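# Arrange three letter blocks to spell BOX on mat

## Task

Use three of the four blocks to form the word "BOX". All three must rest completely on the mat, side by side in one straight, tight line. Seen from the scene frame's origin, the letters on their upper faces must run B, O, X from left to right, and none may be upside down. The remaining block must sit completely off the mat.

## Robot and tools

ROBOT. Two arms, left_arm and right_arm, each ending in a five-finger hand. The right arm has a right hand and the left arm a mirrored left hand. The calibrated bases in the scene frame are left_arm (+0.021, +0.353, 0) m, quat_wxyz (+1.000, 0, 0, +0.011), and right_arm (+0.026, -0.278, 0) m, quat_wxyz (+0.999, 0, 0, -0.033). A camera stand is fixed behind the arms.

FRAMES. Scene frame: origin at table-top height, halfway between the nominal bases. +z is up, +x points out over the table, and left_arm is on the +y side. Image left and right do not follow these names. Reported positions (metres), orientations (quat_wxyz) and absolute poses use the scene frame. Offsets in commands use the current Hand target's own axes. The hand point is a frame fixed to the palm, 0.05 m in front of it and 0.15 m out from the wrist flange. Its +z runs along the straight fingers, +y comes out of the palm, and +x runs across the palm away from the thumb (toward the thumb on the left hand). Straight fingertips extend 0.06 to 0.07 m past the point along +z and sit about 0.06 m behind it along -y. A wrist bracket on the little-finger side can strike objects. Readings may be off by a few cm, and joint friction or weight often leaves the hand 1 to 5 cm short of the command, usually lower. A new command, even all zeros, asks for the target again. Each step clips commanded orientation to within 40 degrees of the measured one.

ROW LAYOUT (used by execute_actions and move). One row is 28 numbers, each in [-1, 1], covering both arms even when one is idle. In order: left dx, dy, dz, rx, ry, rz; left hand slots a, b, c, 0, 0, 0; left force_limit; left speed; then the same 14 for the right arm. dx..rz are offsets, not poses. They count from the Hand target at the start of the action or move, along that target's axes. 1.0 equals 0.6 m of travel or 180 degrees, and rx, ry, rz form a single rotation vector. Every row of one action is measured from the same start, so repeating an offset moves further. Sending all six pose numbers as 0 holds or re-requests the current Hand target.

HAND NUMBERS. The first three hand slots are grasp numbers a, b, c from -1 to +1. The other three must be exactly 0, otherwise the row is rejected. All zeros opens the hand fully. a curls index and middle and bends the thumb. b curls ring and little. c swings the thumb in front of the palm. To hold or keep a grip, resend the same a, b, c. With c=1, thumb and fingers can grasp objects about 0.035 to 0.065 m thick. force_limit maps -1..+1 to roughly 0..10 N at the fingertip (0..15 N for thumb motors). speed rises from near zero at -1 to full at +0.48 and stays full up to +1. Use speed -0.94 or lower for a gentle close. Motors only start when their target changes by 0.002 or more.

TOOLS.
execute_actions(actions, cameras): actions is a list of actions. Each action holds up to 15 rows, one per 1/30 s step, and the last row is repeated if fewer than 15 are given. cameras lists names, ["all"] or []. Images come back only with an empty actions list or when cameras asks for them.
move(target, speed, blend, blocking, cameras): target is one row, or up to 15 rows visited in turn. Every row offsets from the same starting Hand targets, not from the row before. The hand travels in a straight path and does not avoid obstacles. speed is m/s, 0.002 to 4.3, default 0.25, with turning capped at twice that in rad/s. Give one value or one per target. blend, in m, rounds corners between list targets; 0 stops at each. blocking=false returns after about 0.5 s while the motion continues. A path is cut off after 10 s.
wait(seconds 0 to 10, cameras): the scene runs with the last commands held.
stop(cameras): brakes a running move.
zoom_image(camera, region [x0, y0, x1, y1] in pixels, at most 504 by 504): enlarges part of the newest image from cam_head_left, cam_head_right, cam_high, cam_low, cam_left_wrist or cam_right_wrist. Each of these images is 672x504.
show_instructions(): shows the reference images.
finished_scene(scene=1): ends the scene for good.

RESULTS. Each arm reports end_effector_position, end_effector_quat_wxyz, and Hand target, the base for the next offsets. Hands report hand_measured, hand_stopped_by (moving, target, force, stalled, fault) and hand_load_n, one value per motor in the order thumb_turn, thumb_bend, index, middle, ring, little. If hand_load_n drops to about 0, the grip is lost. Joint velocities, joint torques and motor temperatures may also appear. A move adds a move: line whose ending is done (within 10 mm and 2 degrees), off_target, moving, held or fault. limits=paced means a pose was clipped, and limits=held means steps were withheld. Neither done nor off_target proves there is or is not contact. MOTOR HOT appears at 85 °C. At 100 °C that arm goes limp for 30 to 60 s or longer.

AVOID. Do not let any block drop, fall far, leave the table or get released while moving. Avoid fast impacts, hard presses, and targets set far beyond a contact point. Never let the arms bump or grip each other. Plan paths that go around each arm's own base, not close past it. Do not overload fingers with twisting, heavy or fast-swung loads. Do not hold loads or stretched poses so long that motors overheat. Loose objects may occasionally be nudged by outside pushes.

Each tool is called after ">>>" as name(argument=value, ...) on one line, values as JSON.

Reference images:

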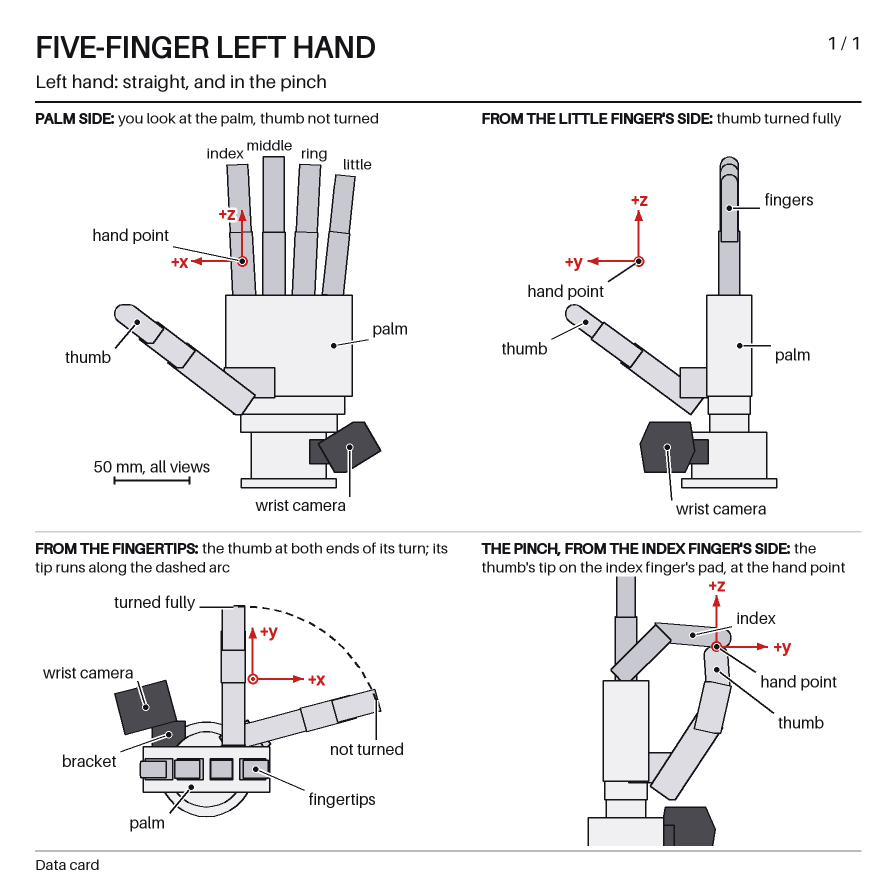

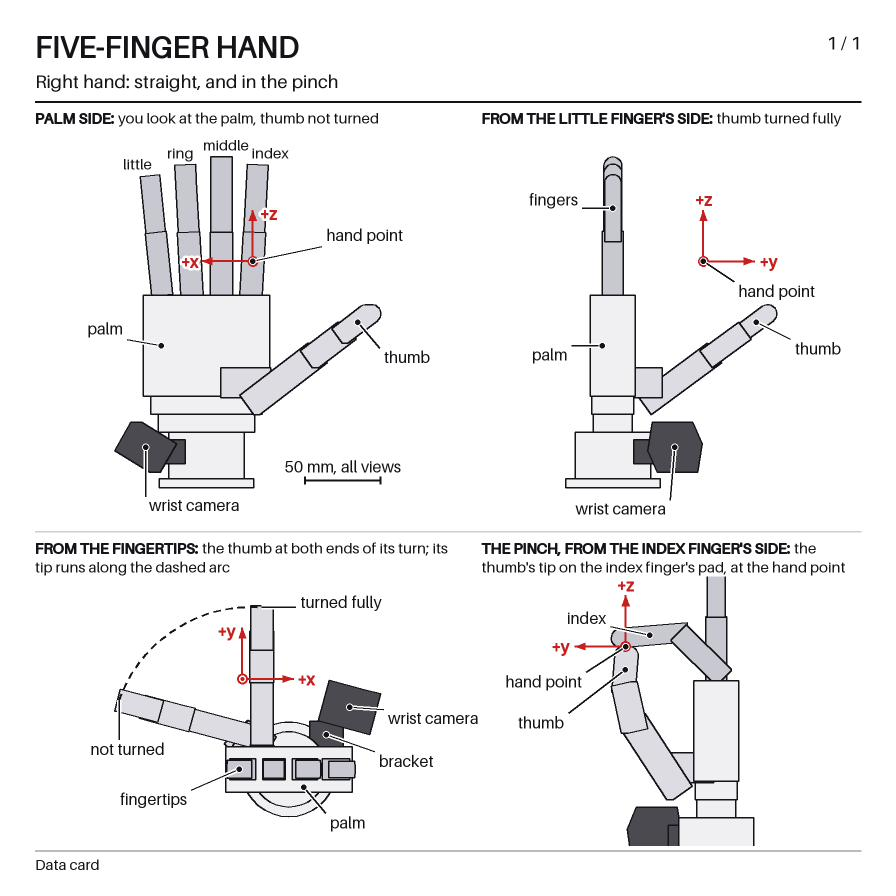

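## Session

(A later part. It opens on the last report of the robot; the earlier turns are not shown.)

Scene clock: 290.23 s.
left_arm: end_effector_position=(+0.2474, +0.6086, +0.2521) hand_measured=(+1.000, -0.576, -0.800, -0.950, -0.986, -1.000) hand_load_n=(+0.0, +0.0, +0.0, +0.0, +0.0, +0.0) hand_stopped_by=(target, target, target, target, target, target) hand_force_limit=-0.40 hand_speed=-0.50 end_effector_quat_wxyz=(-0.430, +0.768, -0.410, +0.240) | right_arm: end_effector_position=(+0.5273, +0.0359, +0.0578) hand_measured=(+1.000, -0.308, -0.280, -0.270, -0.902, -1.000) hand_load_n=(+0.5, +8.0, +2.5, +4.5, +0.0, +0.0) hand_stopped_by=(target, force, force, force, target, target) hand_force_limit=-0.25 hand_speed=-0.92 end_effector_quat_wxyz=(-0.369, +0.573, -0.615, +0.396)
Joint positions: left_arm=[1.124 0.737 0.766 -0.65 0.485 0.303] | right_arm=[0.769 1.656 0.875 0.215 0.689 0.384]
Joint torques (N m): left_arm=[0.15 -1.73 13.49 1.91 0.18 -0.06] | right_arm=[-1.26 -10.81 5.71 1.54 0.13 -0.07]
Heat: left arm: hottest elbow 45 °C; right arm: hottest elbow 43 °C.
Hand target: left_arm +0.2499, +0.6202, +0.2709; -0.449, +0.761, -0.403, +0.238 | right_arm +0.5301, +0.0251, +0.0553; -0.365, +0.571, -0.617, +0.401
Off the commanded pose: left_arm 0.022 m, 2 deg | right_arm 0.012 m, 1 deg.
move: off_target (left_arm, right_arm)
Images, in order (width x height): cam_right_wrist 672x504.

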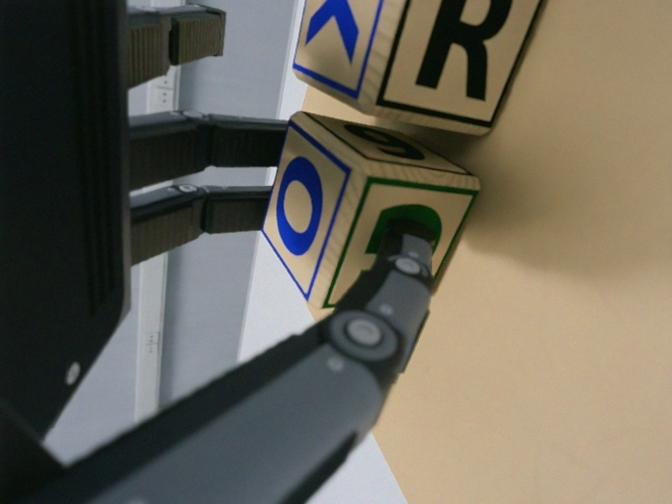

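>>> move(target=[0,0,0,0,0,0,0.1,0,1,0,0,0,-0.4,-0.5,0.0066,-0.0046,-0.0021,0,0,0,0.66,0,1,0,0,0,-0.25,-0.92], speed=0.02, cameras=["cam_right_wrist"])

Scene clock: 291.17 s.
left_arm: end_effector_position=(+0.2474, +0.6086, +0.2521) hand_measured=(+1.000, -0.576, -0.800, -0.950, -0.986, -1.000) hand_load_n=(+0.5, +0.0, +0.0, +0.0, +0.0, +0.0) hand_stopped_by=(target, target, target, target, target, target) hand_force_limit=-0.40 hand_speed=-0.50 end_effector_quat_wxyz=(-0.430, +0.768, -0.410, +0.240) | right_arm: end_effector_position=(+0.5283, +0.0302, +0.0582) hand_measured=(+1.000, -0.308, -0.280, -0.270, -0.902, -1.000) hand_load_n=(+1.0, +7.5, +2.5, +5.0, +0.0, -0.5) hand_stopped_by=(target, force, force, force, target, target) hand_force_limit=-0.25 hand_speed=-0.92 end_effector_quat_wxyz=(-0.368, +0.572, -0.617, +0.396)
Joint positions: left_arm=[1.124 0.737 0.766 -0.65 0.485 0.303] | right_arm=[0.759 1.65 0.868 0.215 0.683 0.384]
Joint torques (N m): left_arm=[0.26 -1.85 13.48 1.87 0.18 -0.06] | right_arm=[-1.2 -10.34 6.12 1.57 0.22 -0.15]
Heat: left arm: hottest elbow 45 °C; right arm: hottest elbow 43 °C.
Hand target: left_arm +0.2499, +0.6202, +0.2709; -0.449, +0.761, -0.403, +0.238 | right_arm +0.5298, +0.0212, +0.0585; -0.365, +0.571, -0.617, +0.401
Off the commanded pose: left_arm 0.022 m, 2 deg | right_arm 0.009 m, 1 deg.
move: off_target (left_arm)
Images, in order (width x height): cam_right_wrist 672x504.

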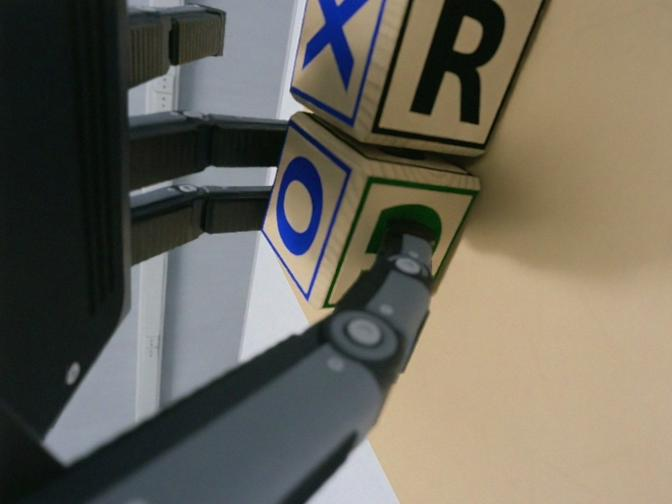

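>>> move(target=[0,0,0,0,0,0,0.1,0,1,0,0,0,-0.4,-0.5,0.0066,-0.0002,-0.0005,0,0,0,0.66,0,1,0,0,0,-0.25,-0.92], speed=0.02, cameras=["cam_right_wrist"])

Scene clock: 292.00 s.
left_arm: end_effector_position=(+0.2474, +0.6086, +0.2521) hand_measured=(+1.000, -0.576, -0.800, -0.950, -0.986, -1.000) hand_load_n=(+0.0, +0.0, +0.0, +0.0, +0.0, +0.0) hand_stopped_by=(target, target, target, target, target, target) hand_force_limit=-0.40 hand_speed=-0.50 end_effector_quat_wxyz=(-0.430, +0.768, -0.410, +0.240) | right_arm: end_effector_position=(+0.5275, +0.0265, +0.0580) hand_measured=(+1.000, -0.308, -0.280, -0.270, -0.902, -1.000) hand_load_n=(+0.5, +8.0, +2.5, +4.5, +0.0, +0.0) hand_stopped_by=(target, force, force, force, target, target) hand_force_limit=-0.25 hand_speed=-0.92 end_effector_quat_wxyz=(-0.367, +0.572, -0.618, +0.395)
Joint positions: left_arm=[1.124 0.737 0.766 -0.65 0.485 0.303] | right_arm=[0.753 1.643 0.86 0.215 0.678 0.383]
Joint torques (N m): left_arm=[0.15 -1.85 13.49 1.88 0.18 -0.06] | right_arm=[-0.91 -10.75 5.87 1.58 0.19 -0.2]
Heat: left arm: hottest elbow 45 °C; right arm: hottest elbow 43 °C.
Hand target: left_arm +0.2499, +0.6202, +0.2709; -0.449, +0.761, -0.403, +0.238 | right_arm +0.5291, +0.0172, +0.0586; -0.365, +0.571, -0.617, +0.400
Off the commanded pose: left_arm 0.022 m, 2 deg | right_arm 0.009 m, 1 deg.
move: off_target (left_arm)
Images, in order (width x height): cam_right_wrist 672x504.

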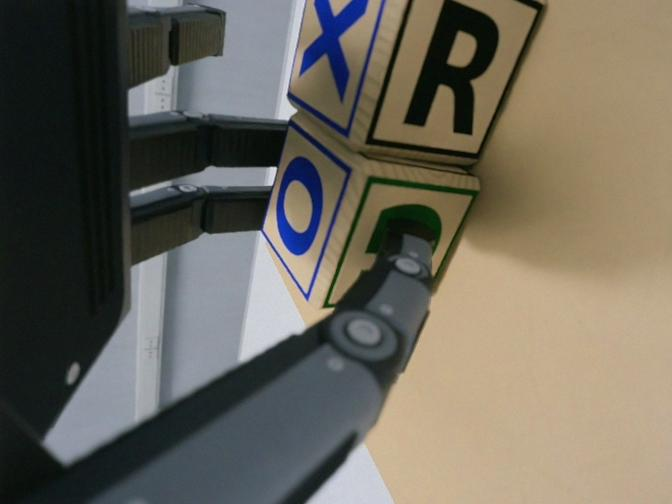

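>>> move(target=[0,0,0,0,0,0,0.1,0,1,0,0,0,-0.4,-0.5,0.0060,-0.0002,-0.0005,0,0,0,0.66,0,1,0,0,0,-0.25,-0.92], speed=0.02, cameras=["cam_right_wrist"])

>>> zoom_image(camera="cam_right_wrist", region=[250, 40, 500, 310])

Scene clock: 292.90 s.
left_arm: end_effector_position=(+0.2474, +0.6086, +0.2521) hand_measured=(+1.000, -0.576, -0.800, -0.950, -0.986, -1.000) hand_load_n=(+0.0, +0.0, -0.5, +0.0, +0.0, +0.0) hand_stopped_by=(target, target, target, target, target, target) hand_force_limit=-0.40 hand_speed=-0.50 end_effector_quat_wxyz=(-0.430, +0.768, -0.410, +0.240) | right_arm: end_effector_position=(+0.5270, +0.0231, +0.0582) hand_measured=(+1.000, -0.308, -0.280, -0.270, -0.902, -1.000) hand_load_n=(+0.5, +7.5, +2.5, +5.0, +0.0, +0.0) hand_stopped_by=(target, force, force, force, target, target) hand_force_limit=-0.25 hand_speed=-0.92 end_effector_quat_wxyz=(-0.367, +0.572, -0.618, +0.395)
Joint positions: left_arm=[1.124 0.737 0.766 -0.65 0.485 0.303] | right_arm=[0.748 1.638 0.852 0.221 0.673 0.38]
Joint torques (N m): left_arm=[0.21 -1.79 13.49 1.87 0.19 -0.06] | right_arm=[-0.15 -10.75 6.12 1.63 0.17 -0.24]
Heat: left arm: hottest elbow 45 °C; right arm: hottest elbow 43 °C.
Hand target: left_arm +0.2499, +0.6202, +0.2709; -0.449, +0.761, -0.403, +0.238 | right_arm +0.5288, +0.0136, +0.0591; -0.365, +0.571, -0.617, +0.401
Off the commanded pose: left_arm 0.022 m, 2 deg | right_arm 0.010 m, 1 deg.
move: off_target (left_arm)
Images, in order (width x height): cam_right_wrist 672x504.

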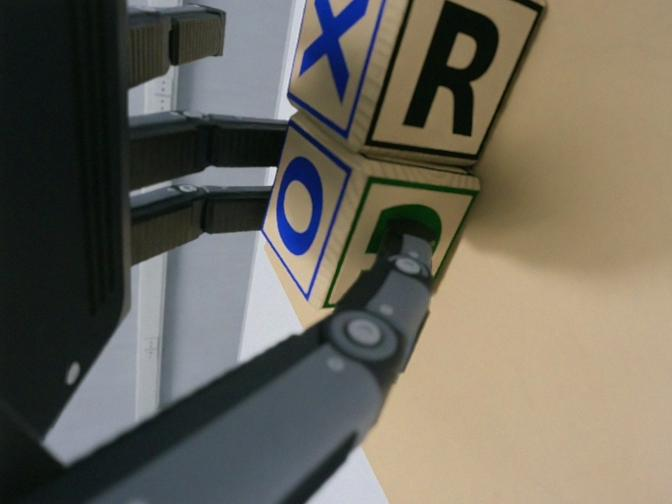

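Scaled by 1.867.

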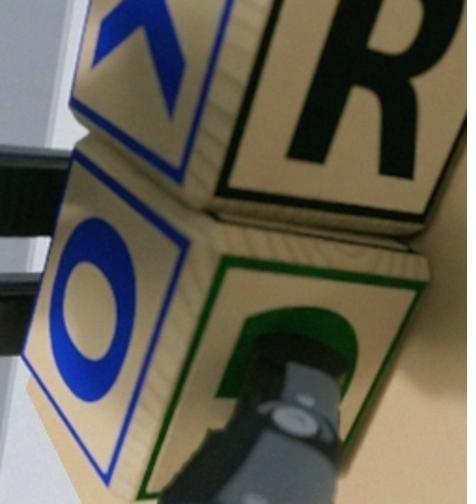

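>>> move(target=[0,0,0,0,0,0,0.1,0,1,0,0,0,-0.4,-0.5,-0.0090,0.0048,0.0028,0,0,0,0.66,0,1,0,0,0,-0.25,-0.92], speed=0.02, cameras=["cam_right_wrist"])

Scene clock: 293.87 s.
left_arm: end_effector_position=(+0.2474, +0.6086, +0.2521) hand_measured=(+1.000, -0.576, -0.800, -0.950, -0.986, -1.000) hand_load_n=(+0.0, +0.0, +0.0, +0.0, +0.0, +0.0) hand_stopped_by=(target, target, target, target, target, target) hand_force_limit=-0.40 hand_speed=-0.50 end_effector_quat_wxyz=(-0.430, +0.768, -0.410, +0.240) | right_arm: end_effector_position=(+0.5270, +0.0231, +0.0582) hand_measured=(+1.000, -0.308, -0.280, -0.270, -0.902, -1.000) hand_load_n=(+0.5, +8.0, +2.5, +4.5, +0.0, +0.0) hand_stopped_by=(target, force, force, force, target, target) hand_force_limit=-0.25 hand_speed=-0.92 end_effector_quat_wxyz=(-0.368, +0.572, -0.618, +0.395)
Joint positions: left_arm=[1.124 0.737 0.766 -0.65 0.485 0.303] | right_arm=[0.748 1.638 0.852 0.221 0.673 0.379]
Joint torques (N m): left_arm=[0.15 -1.73 13.49 1.87 0.18 -0.06] | right_arm=[0.03 -8.7 6.72 1.48 0.45 -0.16]
Heat: left arm: hottest elbow 45 °C; right arm: hottest elbow 42 °C.
Hand target: left_arm +0.2499, +0.6202, +0.2709; -0.449, +0.761, -0.403, +0.238 | right_arm +0.5294, +0.0189, +0.0556; -0.365, +0.571, -0.617, +0.401
Off the commanded pose: left_arm 0.022 m, 2 deg | right_arm 0.005 m, 1 deg.
move: off_target (left_arm)
Images, in order (width x height): cam_right_wrist 672x504.

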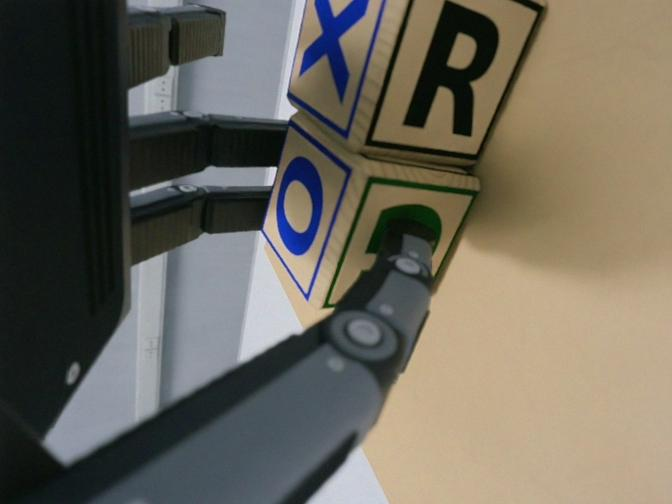

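Release O.

>>> execute_actions(actions=[[[0,0,0,0,0,0,0.1,0,1,0,0,0,-0.4,-0.5,0,0,0,0,0,0,0.25,0,1,0,0,0,-0.25,-0.8]],[[0,0,0,0,0,0,0.1,0,1,0,0,0,-0.4,-0.5,0,0,0,0,0,0,0.25,0,1,0,0,0,-0.25,-0.8]],[[0,0,0,0,0,0,0.1,0,1,0,0,0,-0.4,-0.5,0,0,0,0,0,0,0.25,0,1,0,0,0,-0.25,-0.8]],[[0,0,0,0,0,0,0.1,0,1,0,0,0,-0.4,-0.5,0,0,0,0,0,0,0.1,0,1,0,0,0,-0.25,-0.7]],[[0,0,0,0,0,0,0.1,0,1,0,0,0,-0.4,-0.5,0,0,0,0,0,0,0.1,0,1,0,0,0,-0.25,-0.7]]], cameras=["cam_right_wrist"])

Scene clock: 296.77 s.
left_arm: end_effector_position=(+0.2474, +0.6086, +0.2521) hand_measured=(+1.000, -0.576, -0.800, -0.950, -0.986, -1.000) hand_load_n=(+0.0, +0.0, +0.0, +0.0, +0.0, +0.0) hand_stopped_by=(target, target, target, target, target, target) hand_force_limit=-0.40 hand_speed=-0.50 end_effector_quat_wxyz=(-0.430, +0.768, -0.410, +0.240) | right_arm: end_effector_position=(+0.5270, +0.0222, +0.0581) hand_measured=(+1.000, -0.576, -0.800, -0.950, -0.986, -1.000) hand_load_n=(+0.0, +0.0, +0.0, +0.0, +0.0, +0.0) hand_stopped_by=(target, target, target, target, target, target) hand_force_limit=-0.25 hand_speed=-0.70 end_effector_quat_wxyz=(-0.366, +0.572, -0.618, +0.396)
Joint positions: left_arm=[1.124 0.737 0.766 -0.65 0.485 0.303] | right_arm=[0.748 1.638 0.852 0.221 0.677 0.377]
Joint torques (N m): left_arm=[0.15 -1.9 13.49 1.89 0.18 -0.06] | right_arm=[0.15 -8.53 6.72 1.81 0.32 -0.07]
Heat: left arm: hottest elbow 45 °C; right arm: hottest elbow 42 °C.
Hand target: left_arm +0.2499, +0.6202, +0.2709; -0.449, +0.761, -0.403, +0.238 | right_arm +0.5295, +0.0189, +0.0557; -0.365, +0.571, -0.617, +0.401
Off the commanded pose: left_arm 0.022 m, 2 deg | right_arm 0.005 m, 1 deg.
Images, in order (width x height): cam_right_wrist 672x504.

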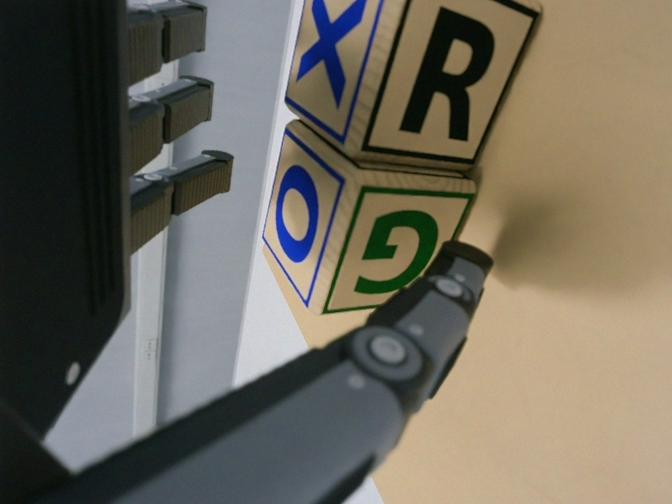

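>>> move(target=[0,0,0,0,0,0,0.1,0,1,0,0,0,-0.4,-0.5, 0.0013,-0.1366,-0.062,0,0,0,0.1,0,1,0,0,0,-0.25,-0.7], speed=0.12, cameras=["cam_right_wrist","cam_head_left"])

Scene clock: 299.17 s.
left_arm: end_effector_position=(+0.2474, +0.6086, +0.2521) hand_measured=(+1.000, -0.576, -0.800, -0.950, -0.986, -1.000) hand_load_n=(+0.0, +0.0, +0.0, -0.5, +0.0, +0.0) hand_stopped_by=(target, target, target, target, target, target) hand_force_limit=-0.40 hand_speed=-0.50 end_effector_quat_wxyz=(-0.430, +0.768, -0.410, +0.240) | right_arm: end_effector_position=(+0.5133, +0.0110, +0.1176) hand_measured=(+1.000, -0.576, -0.800, -0.950, -0.986, -1.000) hand_load_n=(+0.0, +0.0, +0.0, +0.0, +0.0, +0.0) hand_stopped_by=(target, target, target, target, target, target) hand_force_limit=-0.25 hand_speed=-0.70 end_effector_quat_wxyz=(-0.348, +0.583, -0.618, +0.396)
Joint positions: left_arm=[1.124 0.737 0.766 -0.65 0.485 0.303] | right_arm=[0.748 1.486 0.896 -0.017 0.677 0.375]
Joint torques (N m): left_arm=[0.21 -1.73 13.5 1.88 0.18 -0.06] | right_arm=[-0.44 -9 11.74 0.62 0.35 -0.02]
Heat: left arm: hottest elbow 45 °C; right arm: hottest elbow 42 °C.
Hand target: left_arm +0.2499, +0.6202, +0.2709; -0.449, +0.761, -0.403, +0.238 | right_arm +0.5295, +0.0189, +0.1457; -0.365, +0.571, -0.617, +0.401
Off the commanded pose: left_arm 0.022 m, 2 deg | right_arm 0.033 m, 2 deg.
move: off_target (left_arm, right_arm)
Images, in order (width x height): cam_head_left 672x504, cam_right_wrist 672x504.

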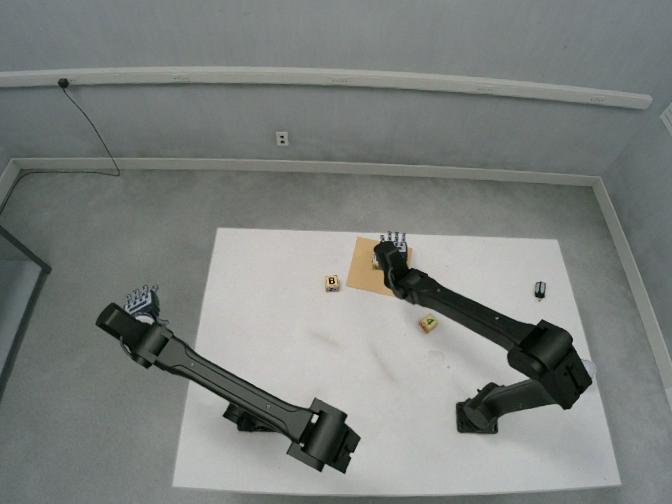

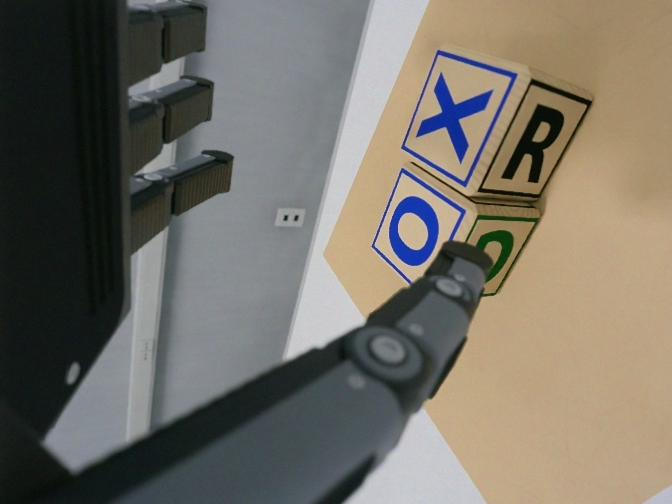

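>>> move(target=[[0,0,0,0,0,0,0.1,0,1,0,0,0,-0.4,-0.5, 0.0007,-0.0683,-0.031,0,0,0,0.1,0,1,0,0,0,-0.25,-0.7],[0,0,0,0,0,0,0.1,0,1,0,0,0,-0.4,-0.5, -0.2723,0.0196,-0.1658,0,0,0,0.1,0,1,0,0,0,-0.25,-0.7]], speed=0.2, blend=0.02, cameras=["cam_right_wrist","cam_head_left","cam_left_wrist"])

Scene clock: 301.80 s.
left_arm: end_effector_position=(+0.2474, +0.6086, +0.2521) hand_measured=(+1.000, -0.576, -0.800, -0.950, -0.986, -1.000) hand_load_n=(+0.0, +0.0, +0.0, +0.0, -0.5, +0.0) hand_stopped_by=(target, target, target, target, target, target) hand_force_limit=-0.40 hand_speed=-0.50 end_effector_quat_wxyz=(-0.430, +0.768, -0.410, +0.240) | right_arm: end_effector_position=(+0.4366, +0.1740, +0.1549) hand_measured=(+1.000, -0.576, -0.800, -0.950, -0.986, -1.000) hand_load_n=(+0.0, +0.0, +0.0, +0.0, +0.0, +0.0) hand_stopped_by=(target, target, target, target, target, target) hand_force_limit=-0.25 hand_speed=-0.70 end_effector_quat_wxyz=(-0.350, +0.585, -0.609, +0.405)
Joint positions: left_arm=[1.124 0.737 0.766 -0.65 0.485 0.303] | right_arm=[1.104 1.629 1.208 -0.418 0.958 0.685]
Joint torques (N m): left_arm=[0.21 -1.73 13.5 1.89 0.19 -0.06] | right_arm=[0.85 -9.88 12.86 0.51 0.65 0.1]
Heat: left arm: hottest elbow 45 °C; right arm: hottest elbow 43 °C.
Hand target: left_arm +0.2499, +0.6202, +0.2709; -0.449, +0.761, -0.403, +0.238 | right_arm +0.4477, +0.1896, +0.1748; -0.365, +0.571, -0.617, +0.401
Off the commanded pose: left_arm 0.022 m, 2 deg | right_arm 0.028 m, 3 deg.
move: off_target (left_arm, right_arm)
Images, in order (width x height): cam_head_left 672x504, cam_left_wrist 672x504, cam_right_wrist 672x504.

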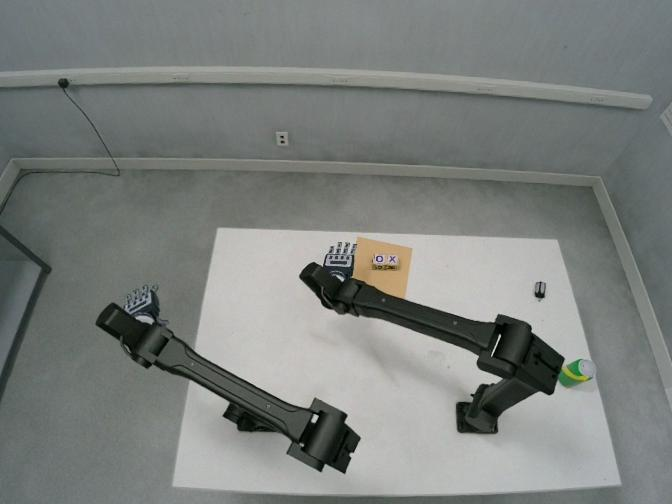

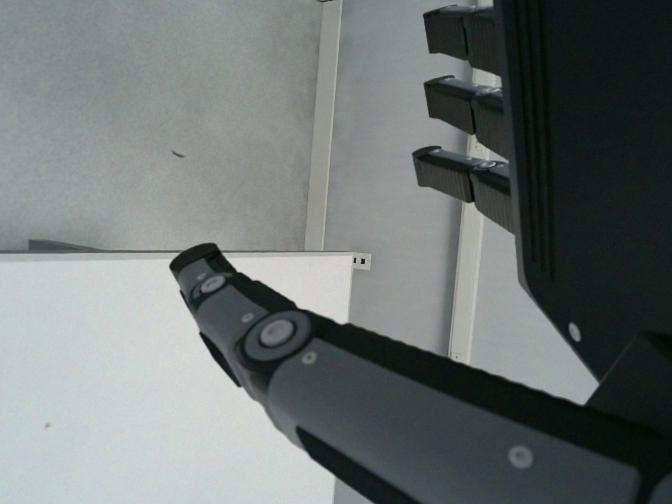

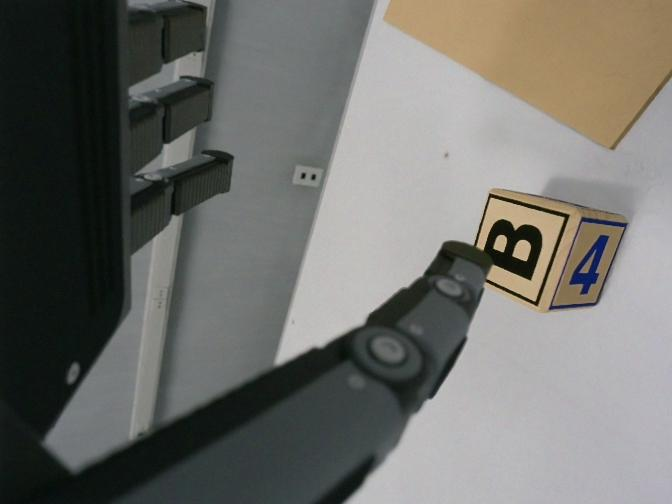

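>>> zoom_image(camera="cam_right_wrist", region=[440, 160, 640, 340])

Scaled by 2.520.

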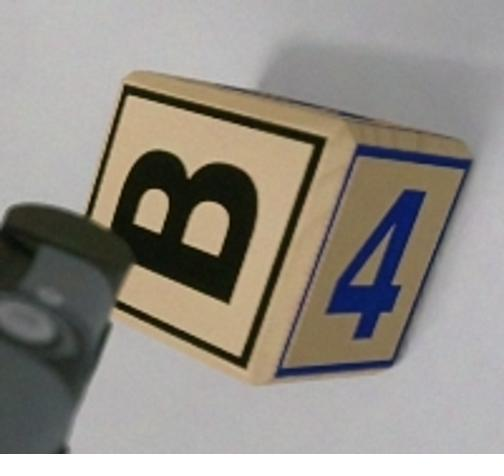

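>>> move(target=[0,0,0,0,0,0,0.1,0,1,0,0,0,-0.4,-0.5, 0.0031,0.108,0.0518,0.0002,-0.0253,-0.0115,0.1,0,1,0,0,0,-0.25,-0.7], speed=0.12, cameras=["cam_right_wrist"])

>>> zoom_image(camera="cam_right_wrist", region=[300, 110, 560, 340])

Scene clock: 304.07 s.
left_arm: end_effector_position=(+0.2474, +0.6086, +0.2521) hand_measured=(+1.000, -0.576, -0.800, -0.950, -0.986, -1.000) hand_load_n=(+0.5, +0.0, +0.0, +0.0, +0.0, +0.0) hand_stopped_by=(target, target, target, target, target, target) hand_force_limit=-0.40 hand_speed=-0.50 end_effector_quat_wxyz=(-0.430, +0.768, -0.410, +0.240) | right_arm: end_effector_position=(+0.4437, +0.1875, +0.1017) hand_measured=(+1.000, -0.576, -0.800, -0.950, -0.986, -1.000) hand_load_n=(+0.0, +0.0, -0.5, +0.0, +0.0, +0.0) hand_stopped_by=(target, target, target, target, target, target) hand_force_limit=-0.25 hand_speed=-0.70 end_effector_quat_wxyz=(-0.378, +0.600, -0.592, +0.383)
Joint positions: left_arm=[1.124 0.737 0.766 -0.65 0.485 0.303] | right_arm=[1.088 1.696 1.113 -0.143 0.885 0.588]
Joint torques (N m): left_arm=[0.21 -1.73 13.49 1.88 0.19 -0.07] | right_arm=[-0.56 -11.52 7.69 1.77 0.37 -0.09]
Heat: left arm: hottest elbow 45 °C; right arm: hottest elbow 43 °C.
Hand target: left_arm +0.2499, +0.6202, +0.2709; -0.449, +0.761, -0.403, +0.238 | right_arm +0.4490, +0.1872, +0.1029; -0.382, +0.598, -0.591, +0.384
Off the commanded pose: left_arm 0.022 m, 2 deg | right_arm 0.006 m, 1 deg.
move: off_target (left_arm)
Images, in order (width x height): cam_right_wrist 672x504.

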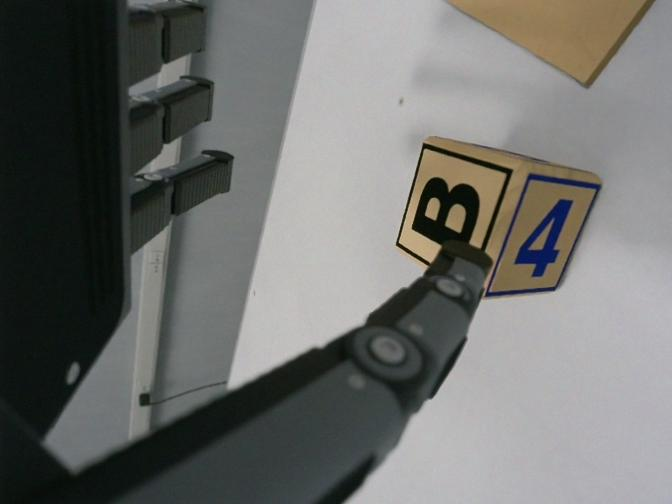

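Scaled by 1.938.

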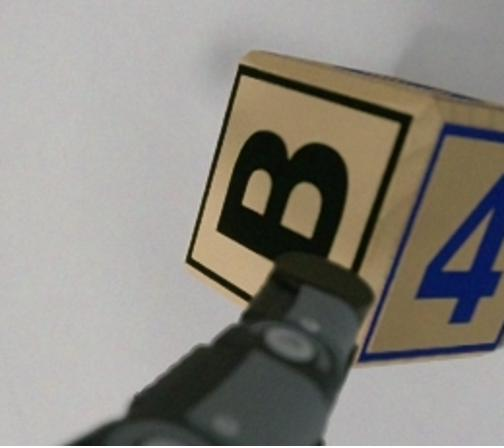

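>>> move(target=[[0,0,0,0,0,0,0.1,0,1,0,0,0,-0.4,-0.5, 0.0076,0.0227,-0.0016,0.0002,-0.0202,-0.0092,0.1,0,1,0,0,0,-0.25,-0.7],[0,0,0,0,0,0,0.1,0,1,0,0,0,-0.4,-0.5, 0.0071,0.081,0.0249,0.0002,-0.0202,-0.0092,0.1,0,1,0,0,0,-0.25,-0.7]], speed=0.06, blend=0.005, cameras=["cam_right_wrist"])

>>> zoom_image(camera="cam_right_wrist", region=[230, 90, 490, 320])

Scene clock: 307.97 s.
left_arm: end_effector_position=(+0.2474, +0.6086, +0.2521) hand_measured=(+1.000, -0.576, -0.800, -0.950, -0.986, -1.000) hand_load_n=(+0.5, +0.0, +0.0, +0.0, +0.0, +0.0) hand_stopped_by=(target, target, target, target, target, target) hand_force_limit=-0.40 hand_speed=-0.50 end_effector_quat_wxyz=(-0.430, +0.768, -0.410, +0.240) | right_arm: end_effector_position=(+0.4369, +0.1836, +0.0533) hand_measured=(+1.000, -0.576, -0.800, -0.950, -0.986, -1.000) hand_load_n=(+0.0, +0.0, +0.0, +0.0, +0.0, +0.0) hand_stopped_by=(target, target, target, target, target, target) hand_force_limit=-0.25 hand_speed=-0.70 end_effector_quat_wxyz=(-0.392, +0.620, -0.570, +0.369)
Joint positions: left_arm=[1.124 0.737 0.766 -0.65 0.485 0.303] | right_arm=[1.08 1.745 1.01 0.069 0.823 0.512]
Joint torques (N m): left_arm=[0.15 -1.73 13.49 1.88 0.19 -0.06] | right_arm=[0.21 -9.76 7.1 1.68 0.32 -0.15]
Heat: left arm: hottest elbow 45 °C; right arm: hottest elbow 43 °C.
Hand target: left_arm +0.2499, +0.6202, +0.2709; -0.449, +0.761, -0.403, +0.238 | right_arm +0.4425, +0.1824, +0.0524; -0.395, +0.618, -0.570, +0.371
Off the commanded pose: left_arm 0.022 m, 2 deg | right_arm 0.006 m, 0 deg.
move: off_target (left_arm)
Images, in order (width x height): cam_right_wrist 672x504.

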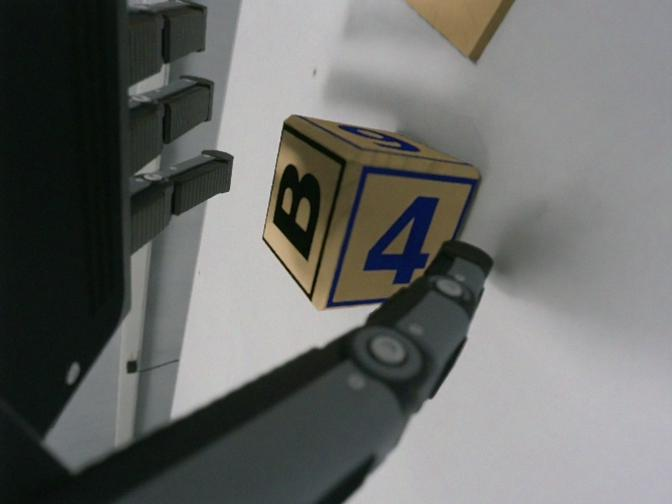

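Scaled by 1.938.

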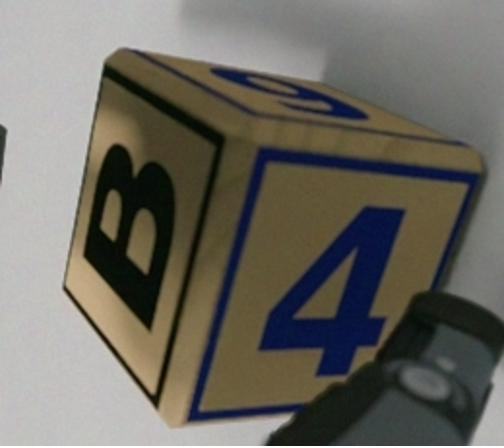

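>>> execute_actions(actions=[[[0,0,0,0,0,0,0.1,0,1,0,0,0,-0.4,-0.5,0,0,0,0,0,0,0.6,0,1,0,0,0,-0.4,-0.9]],[[0,0,0,0,0,0,0.1,0,1,0,0,0,-0.4,-0.5,0,0,0,0,0,0,0.6,0,1,0,0,0,-0.4,-0.9]],[[0,0,0,0,0,0,0.1,0,1,0,0,0,-0.4,-0.5,0,0,0,0,0,0,0.6,0,1,0,0,0,-0.4,-0.9]],[[0,0,0,0,0,0,0.1,0,1,0,0,0,-0.4,-0.5,0,0,0,0,0,0,0.6,0,1,0,0,0,-0.4,-0.9]]], cameras=["cam_right_wrist"])

Scene clock: 310.83 s.
left_arm: end_effector_position=(+0.2474, +0.6086, +0.2521) hand_measured=(+1.000, -0.576, -0.800, -0.950, -0.986, -1.000) hand_load_n=(+0.0, +0.0, +0.0, +0.0, +0.0, +0.0) hand_stopped_by=(target, target, target, target, target, target) hand_force_limit=-0.40 hand_speed=-0.50 end_effector_quat_wxyz=(-0.430, +0.768, -0.410, +0.240) | right_arm: end_effector_position=(+0.4371, +0.1835, +0.0534) hand_measured=(+1.000, -0.306, -0.270, -0.290, -0.910, -1.000) hand_load_n=(+1.0, +6.5, +2.5, +3.0, +0.0, +0.0) hand_stopped_by=(target, force, force, force, target, target) hand_force_limit=-0.40 hand_speed=-0.90 end_effector_quat_wxyz=(-0.393, +0.620, -0.570, +0.369)
Joint positions: left_arm=[1.124 0.737 0.766 -0.65 0.485 0.303] | right_arm=[1.079 1.745 1.01 0.07 0.823 0.511]
Joint torques (N m): left_arm=[0.15 -1.73 13.46 1.89 0.19 -0.06] | right_arm=[0.44 -10.34 6.84 1.81 0.21 -0.07]
Heat: left arm: hottest elbow 45 °C; right arm: hottest elbow 43 °C.
Hand target: left_arm +0.2499, +0.6202, +0.2709; -0.449, +0.761, -0.403, +0.238 | right_arm +0.4425, +0.1824, +0.0524; -0.395, +0.618, -0.570, +0.371
Off the commanded pose: left_arm 0.022 m, 2 deg | right_arm 0.006 m, 0 deg.
Images, in order (width x height): cam_right_wrist 672x504.

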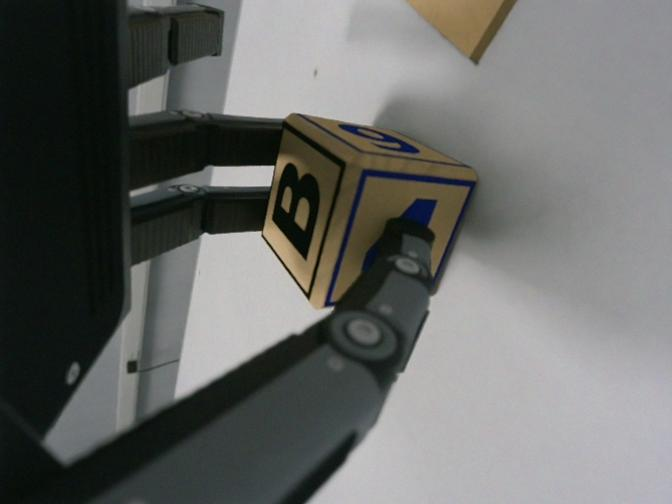

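>>> execute_actions(actions=[[[0,0,0,0,0,0,0.1,0,1,0,0,0,-0.4,-0.5,0,0,0,0,0,0,0.66,0,1,0,0,0,-0.25,-0.92]],[[0,0,0,0,0,0,0.1,0,1,0,0,0,-0.4,-0.5,0,0,0,0,0,0,0.66,0,1,0,0,0,-0.25,-0.92]]])

Scene clock: 312.20 s.
left_arm: end_effector_position=(+0.2474, +0.6086, +0.2521) hand_measured=(+1.000, -0.576, -0.800, -0.950, -0.986, -1.000) hand_load_n=(+0.0, +0.0, +0.0, +0.0, +0.0, +0.0) hand_stopped_by=(target, target, target, target, target, target) hand_force_limit=-0.40 hand_speed=-0.50 end_effector_quat_wxyz=(-0.430, +0.768, -0.410, +0.240) | right_arm: end_effector_position=(+0.4373, +0.1837, +0.0536) hand_measured=(+1.000, -0.308, -0.258, -0.284, -0.902, -1.000) hand_load_n=(+0.0, +9.5, +5.5, +2.5, +0.0, +0.0) hand_stopped_by=(target, force, force, force, target, target) hand_force_limit=-0.25 hand_speed=-0.92 end_effector_quat_wxyz=(-0.393, +0.620, -0.570, +0.369)
Joint positions: left_arm=[1.124 0.737 0.766 -0.65 0.485 0.303] | right_arm=[1.079 1.745 1.01 0.071 0.823 0.51]
Joint torques (N m): left_arm=[0.26 -1.79 13.48 1.88 0.18 -0.07] | right_arm=[0.32 -9.93 6.93 1.66 0.27 -0.12]
Heat: left arm: hottest elbow 45 °C; right arm: hottest elbow 42 °C.
Hand target: left_arm +0.2499, +0.6202, +0.2709; -0.449, +0.761, -0.403, +0.238 | right_arm +0.4424, +0.1825, +0.0524; -0.395, +0.618, -0.570, +0.371
Off the commanded pose: left_arm 0.022 m, 2 deg | right_arm 0.005 m, 0 deg.

>>> move(target=[[0,0,0,0,0,0,0.1,0,1,0,0,0,-0.4,-0.5, 0.0015,-0.1517,-0.0689,0,0,0,0.66,0,1,0,0,0,-0.25,-0.92],[0,0,0,0,0,0,0.1,0,1,0,0,0,-0.4,-0.5, 0.2002,-0.2133,0.0605,-0.0005,0.0455,0.0207,0.66,0,1,0,0,0,-0.25,-0.92]], speed=0.15, blend=0.02, cameras=["cam_right_wrist","cam_head_left"])

Scene clock: 314.93 s.
left_arm: end_effector_position=(+0.2474, +0.6086, +0.2521) hand_measured=(+1.000, -0.576, -0.800, -0.950, -0.986, -1.000) hand_load_n=(+0.0, +0.0, -0.5, +0.0, +0.0, +0.0) hand_stopped_by=(target, target, target, target, target, target) hand_force_limit=-0.40 hand_speed=-0.50 end_effector_quat_wxyz=(-0.430, +0.768, -0.410, +0.240) | right_arm: end_effector_position=(+0.5246, +0.0598, +0.1257) hand_measured=(+1.000, -0.308, -0.258, -0.284, -0.902, -1.000) hand_load_n=(+0.5, +9.5, +5.0, +2.5, +0.0, +0.0) hand_stopped_by=(target, force, force, force, target, target) hand_force_limit=-0.25 hand_speed=-0.92 end_effector_quat_wxyz=(-0.337, +0.586, -0.619, +0.399)
Joint positions: left_arm=[1.124 0.737 0.766 -0.65 0.485 0.303] | right_arm=[0.816 1.579 1.046 -0.132 0.742 0.43]
Joint torques (N m): left_arm=[0.21 -1.85 13.49 1.88 0.19 -0.06] | right_arm=[0.85 -10.87 10.51 1.61 0.28 -0.13]
Heat: left arm: hottest elbow 45 °C; right arm: hottest elbow 43 °C.
Hand target: left_arm +0.2499, +0.6202, +0.2709; -0.449, +0.761, -0.403, +0.238 | right_arm +0.5372, +0.0700, +0.1549; -0.365, +0.571, -0.617, +0.400
Off the commanded pose: left_arm 0.022 m, 2 deg | right_arm 0.033 m, 4 deg.
move: off_target (left_arm, right_arm)
Images, in order (width x height): cam_head_left 672x504, cam_right_wrist 672x504.

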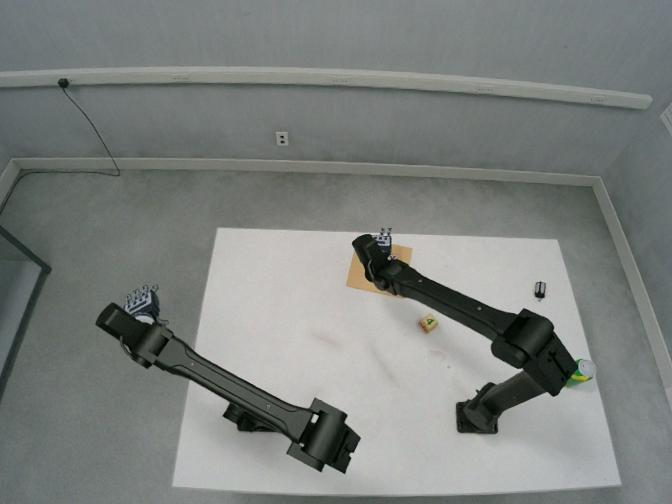

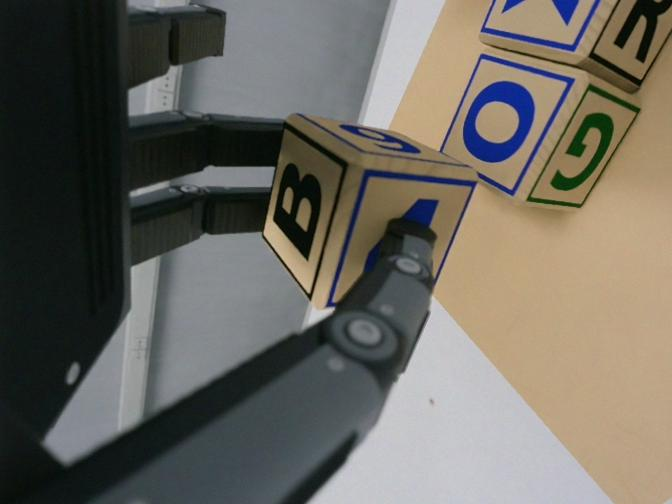

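>>> zoom_image(camera="cam_right_wrist", region=[400, 0, 672, 240])

Scaled by 1.853.

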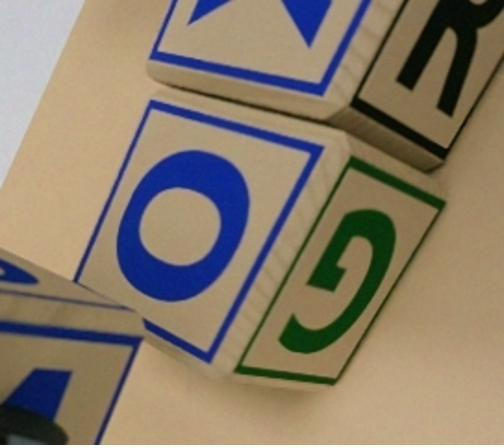

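>>> move(target=[0,0,0,0,0,0,0.1,0,1,0,0,0,-0.4,-0.5, -0.0159,0.0358,0.0016,0,0,0,0.66,0,1,0,0,0,-0.25,-0.92], speed=0.08, cameras=["cam_right_wrist"])

>>> zoom_image(camera="cam_right_wrist", region=[230, 0, 672, 330])

Scene clock: 317.03 s.
left_arm: end_effector_position=(+0.2474, +0.6086, +0.2521) hand_measured=(+1.000, -0.576, -0.800, -0.950, -0.986, -1.000) hand_load_n=(+0.0, +0.0, +0.0, +0.0, +0.0, +0.0) hand_stopped_by=(target, target, target, target, target, target) hand_force_limit=-0.40 hand_speed=-0.50 end_effector_quat_wxyz=(-0.430, +0.768, -0.410, +0.240) | right_arm: end_effector_position=(+0.5251, +0.0700, +0.1279) hand_measured=(+1.000, -0.308, -0.258, -0.284, -0.902, -1.000) hand_load_n=(+0.5, +9.0, +5.0, +2.5, +0.0, +0.0) hand_stopped_by=(target, force, force, force, target, target) hand_force_limit=-0.25 hand_speed=-0.92 end_effector_quat_wxyz=(-0.350, +0.580, -0.616, +0.402)
Joint positions: left_arm=[1.124 0.737 0.766 -0.65 0.485 0.303] | right_arm=[0.832 1.587 1.046 -0.095 0.756 0.43]
Joint torques (N m): left_arm=[0.21 -1.73 13.49 1.87 0.18 -0.06] | right_arm=[1.79 -8.64 9.21 1.81 0.49 0.09]
Heat: left arm: hottest elbow 45 °C; right arm: hottest elbow 43 °C.
Hand target: left_arm +0.2499, +0.6202, +0.2709; -0.449, +0.761, -0.403, +0.238 | right_arm +0.5299, +0.0800, +0.1349; -0.365, +0.571, -0.617, +0.400
Off the commanded pose: left_arm 0.022 m, 2 deg | right_arm 0.013 m, 2 deg.
move: off_target (left_arm, right_arm)
Images, in order (width x height): cam_right_wrist 672x504.

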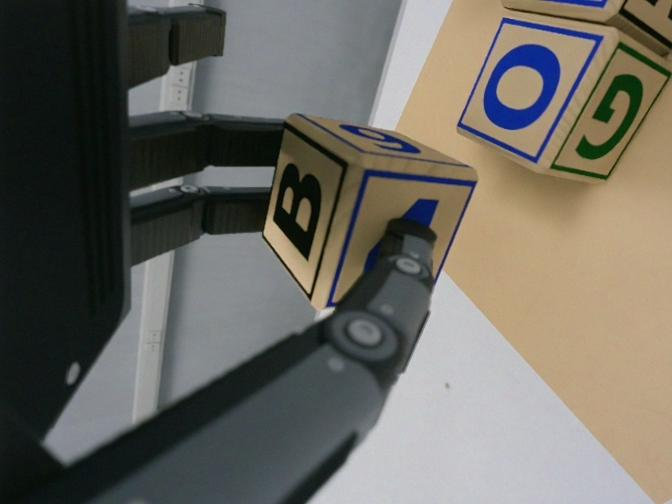

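Scaled by 1.140.

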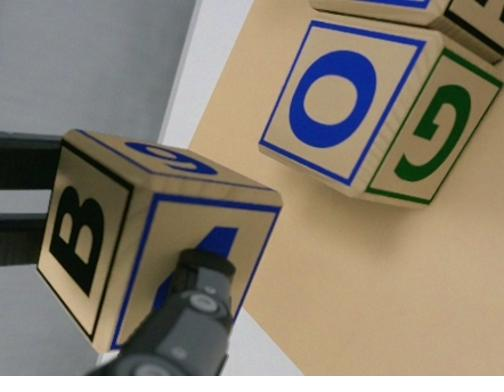

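>>> move(target=[0,0,0,0,0,0,0.1,0,1,0,0,0,-0.4,-0.5, 0.0107,0.0828,0.0397,0,0,0,0.66,0,1,0,0,0,-0.25,-0.92], speed=0.08, cameras=["cam_right_wrist"])

>>> zoom_image(camera="cam_right_wrist", region=[230, 0, 672, 330])

Scene clock: 318.67 s.
left_arm: end_effector_position=(+0.2474, +0.6086, +0.2521) hand_measured=(+1.000, -0.576, -0.800, -0.950, -0.986, -1.000) hand_load_n=(+0.0, -0.5, -0.5, +0.0, +0.0, +0.0) hand_stopped_by=(target, target, target, target, target, target) hand_force_limit=-0.40 hand_speed=-0.50 end_effector_quat_wxyz=(-0.430, +0.768, -0.410, +0.240) | right_arm: end_effector_position=(+0.5262, +0.0718, +0.0785) hand_measured=(+1.000, -0.308, -0.258, -0.284, -0.902, -1.000) hand_load_n=(+1.0, +9.5, +5.0, +2.5, +0.0, +0.0) hand_stopped_by=(target, force, force, force, target, target) hand_force_limit=-0.25 hand_speed=-0.92 end_effector_quat_wxyz=(-0.357, +0.577, -0.616, +0.400)
Joint positions: left_arm=[1.124 0.737 0.766 -0.65 0.485 0.303] | right_arm=[0.832 1.669 0.984 0.065 0.753 0.43]
Joint torques (N m): left_arm=[0.32 -1.79 13.48 1.88 0.18 -0.06] | right_arm=[0.15 -10.75 7.35 1.88 0.16 0.04]
Heat: left arm: hottest elbow 45 °C; right arm: hottest elbow 43 °C.
Hand target: left_arm +0.2499, +0.6202, +0.2709; -0.449, +0.761, -0.403, +0.238 | right_arm +0.5306, +0.0731, +0.0800; -0.365, +0.571, -0.617, +0.401
Off the commanded pose: left_arm 0.022 m, 2 deg | right_arm 0.005 m, 1 deg.
move: off_target (left_arm)
Images, in order (width x height): cam_right_wrist 672x504.

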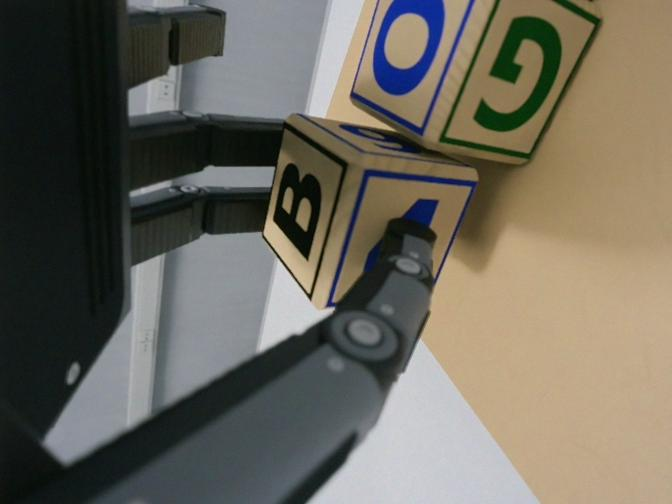

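Scaled by 1.140.

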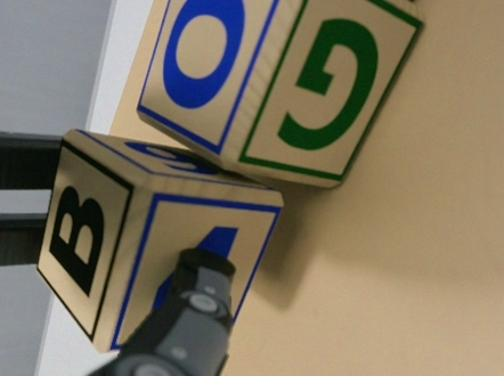

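>>> move(target=[0,0,0,0,0,0,0.1,0,1,0,0,0,-0.4,-0.5, -0.0004,0.0364,0.0165,0,0,0,0.66,0,1,0,0,0,-0.25,-0.92], speed=0.04, cameras=["cam_right_wrist"])

>>> zoom_image(camera="cam_right_wrist", region=[230, 0, 672, 330])

Scene clock: 319.97 s.
left_arm: end_effector_position=(+0.2474, +0.6086, +0.2521) hand_measured=(+1.000, -0.576, -0.800, -0.950, -0.986, -1.000) hand_load_n=(+0.0, +0.0, +0.0, +0.0, +0.0, +0.0) hand_stopped_by=(target, target, target, target, target, target) hand_force_limit=-0.40 hand_speed=-0.50 end_effector_quat_wxyz=(-0.430, +0.768, -0.410, +0.240) | right_arm: end_effector_position=(+0.5272, +0.0727, +0.0580) hand_measured=(+1.000, -0.308, -0.258, -0.284, -0.902, -1.000) hand_load_n=(+0.5, +9.5, +5.0, +2.5, +0.0, +0.0) hand_stopped_by=(target, force, force, force, target, target) hand_force_limit=-0.25 hand_speed=-0.92 end_effector_quat_wxyz=(-0.360, +0.575, -0.616, +0.400)
Joint positions: left_arm=[1.124 0.737 0.766 -0.65 0.485 0.303] | right_arm=[0.832 1.709 0.965 0.131 0.753 0.43]
Joint torques (N m): left_arm=[0.15 -1.79 13.48 1.88 0.18 -0.06] | right_arm=[-0.56 -11.05 6.84 1.87 0.23 -0.02]
Heat: left arm: hottest elbow 45 °C; right arm: hottest elbow 43 °C.
Hand target: left_arm +0.2499, +0.6202, +0.2709; -0.449, +0.761, -0.403, +0.238 | right_arm +0.5305, +0.0731, +0.0560; -0.365, +0.571, -0.617, +0.400
Off the commanded pose: left_arm 0.022 m, 2 deg | right_arm 0.004 m, 1 deg.
move: off_target (left_arm)
Images, in order (width x height): cam_right_wrist 672x504.

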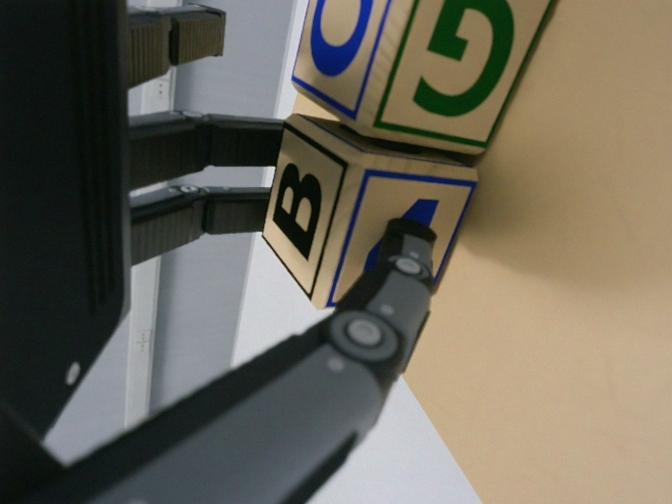

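Scaled by 1.140.

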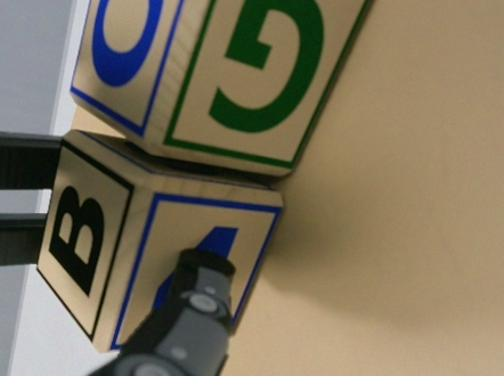

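>>> move(target=[0,0,0,0,0,0,0.1,0,1,0,0,0,-0.4,-0.5, 0,0.0046,0.0021,0,0,0,0.66,0,1,0,0,0,-0.25,-0.92], speed=0.03)

Scene clock: 320.90 s.
left_arm: end_effector_position=(+0.2474, +0.6086, +0.2521) hand_measured=(+1.000, -0.576, -0.800, -0.950, -0.986, -1.000) hand_load_n=(+0.0, +0.0, +0.0, +0.0, +0.0, +0.0) hand_stopped_by=(target, target, target, target, target, target) hand_force_limit=-0.40 hand_speed=-0.50 end_effector_quat_wxyz=(-0.430, +0.768, -0.410, +0.240) | right_arm: end_effector_position=(+0.5282, +0.0737, +0.0579) hand_measured=(+1.000, -0.308, -0.258, -0.284, -0.902, -1.000) hand_load_n=(+0.5, +9.0, +5.0, +2.0, +0.0, +0.0) hand_stopped_by=(target, force, force, force, target, target) hand_force_limit=-0.25 hand_speed=-0.92 end_effector_quat_wxyz=(-0.363, +0.573, -0.616, +0.400)
Joint positions: left_arm=[1.124 0.737 0.766 -0.65 0.485 0.303] | right_arm=[0.832 1.712 0.965 0.14 0.753 0.43]
Joint torques (N m): left_arm=[0.15 -1.79 13.49 1.88 0.18 -0.06] | right_arm=[0.62 -10.11 6.64 2.09 0.25 -0.03]
Heat: left arm: hottest elbow 45 °C; right arm: hottest elbow 43 °C.
Hand target: left_arm +0.2499, +0.6202, +0.2709; -0.449, +0.761, -0.403, +0.238 | right_arm +0.5305, +0.0731, +0.0529; -0.365, +0.571, -0.617, +0.400
Off the commanded pose: left_arm 0.022 m, 2 deg | right_arm 0.006 m, 0 deg.
move: off_target (left_arm)


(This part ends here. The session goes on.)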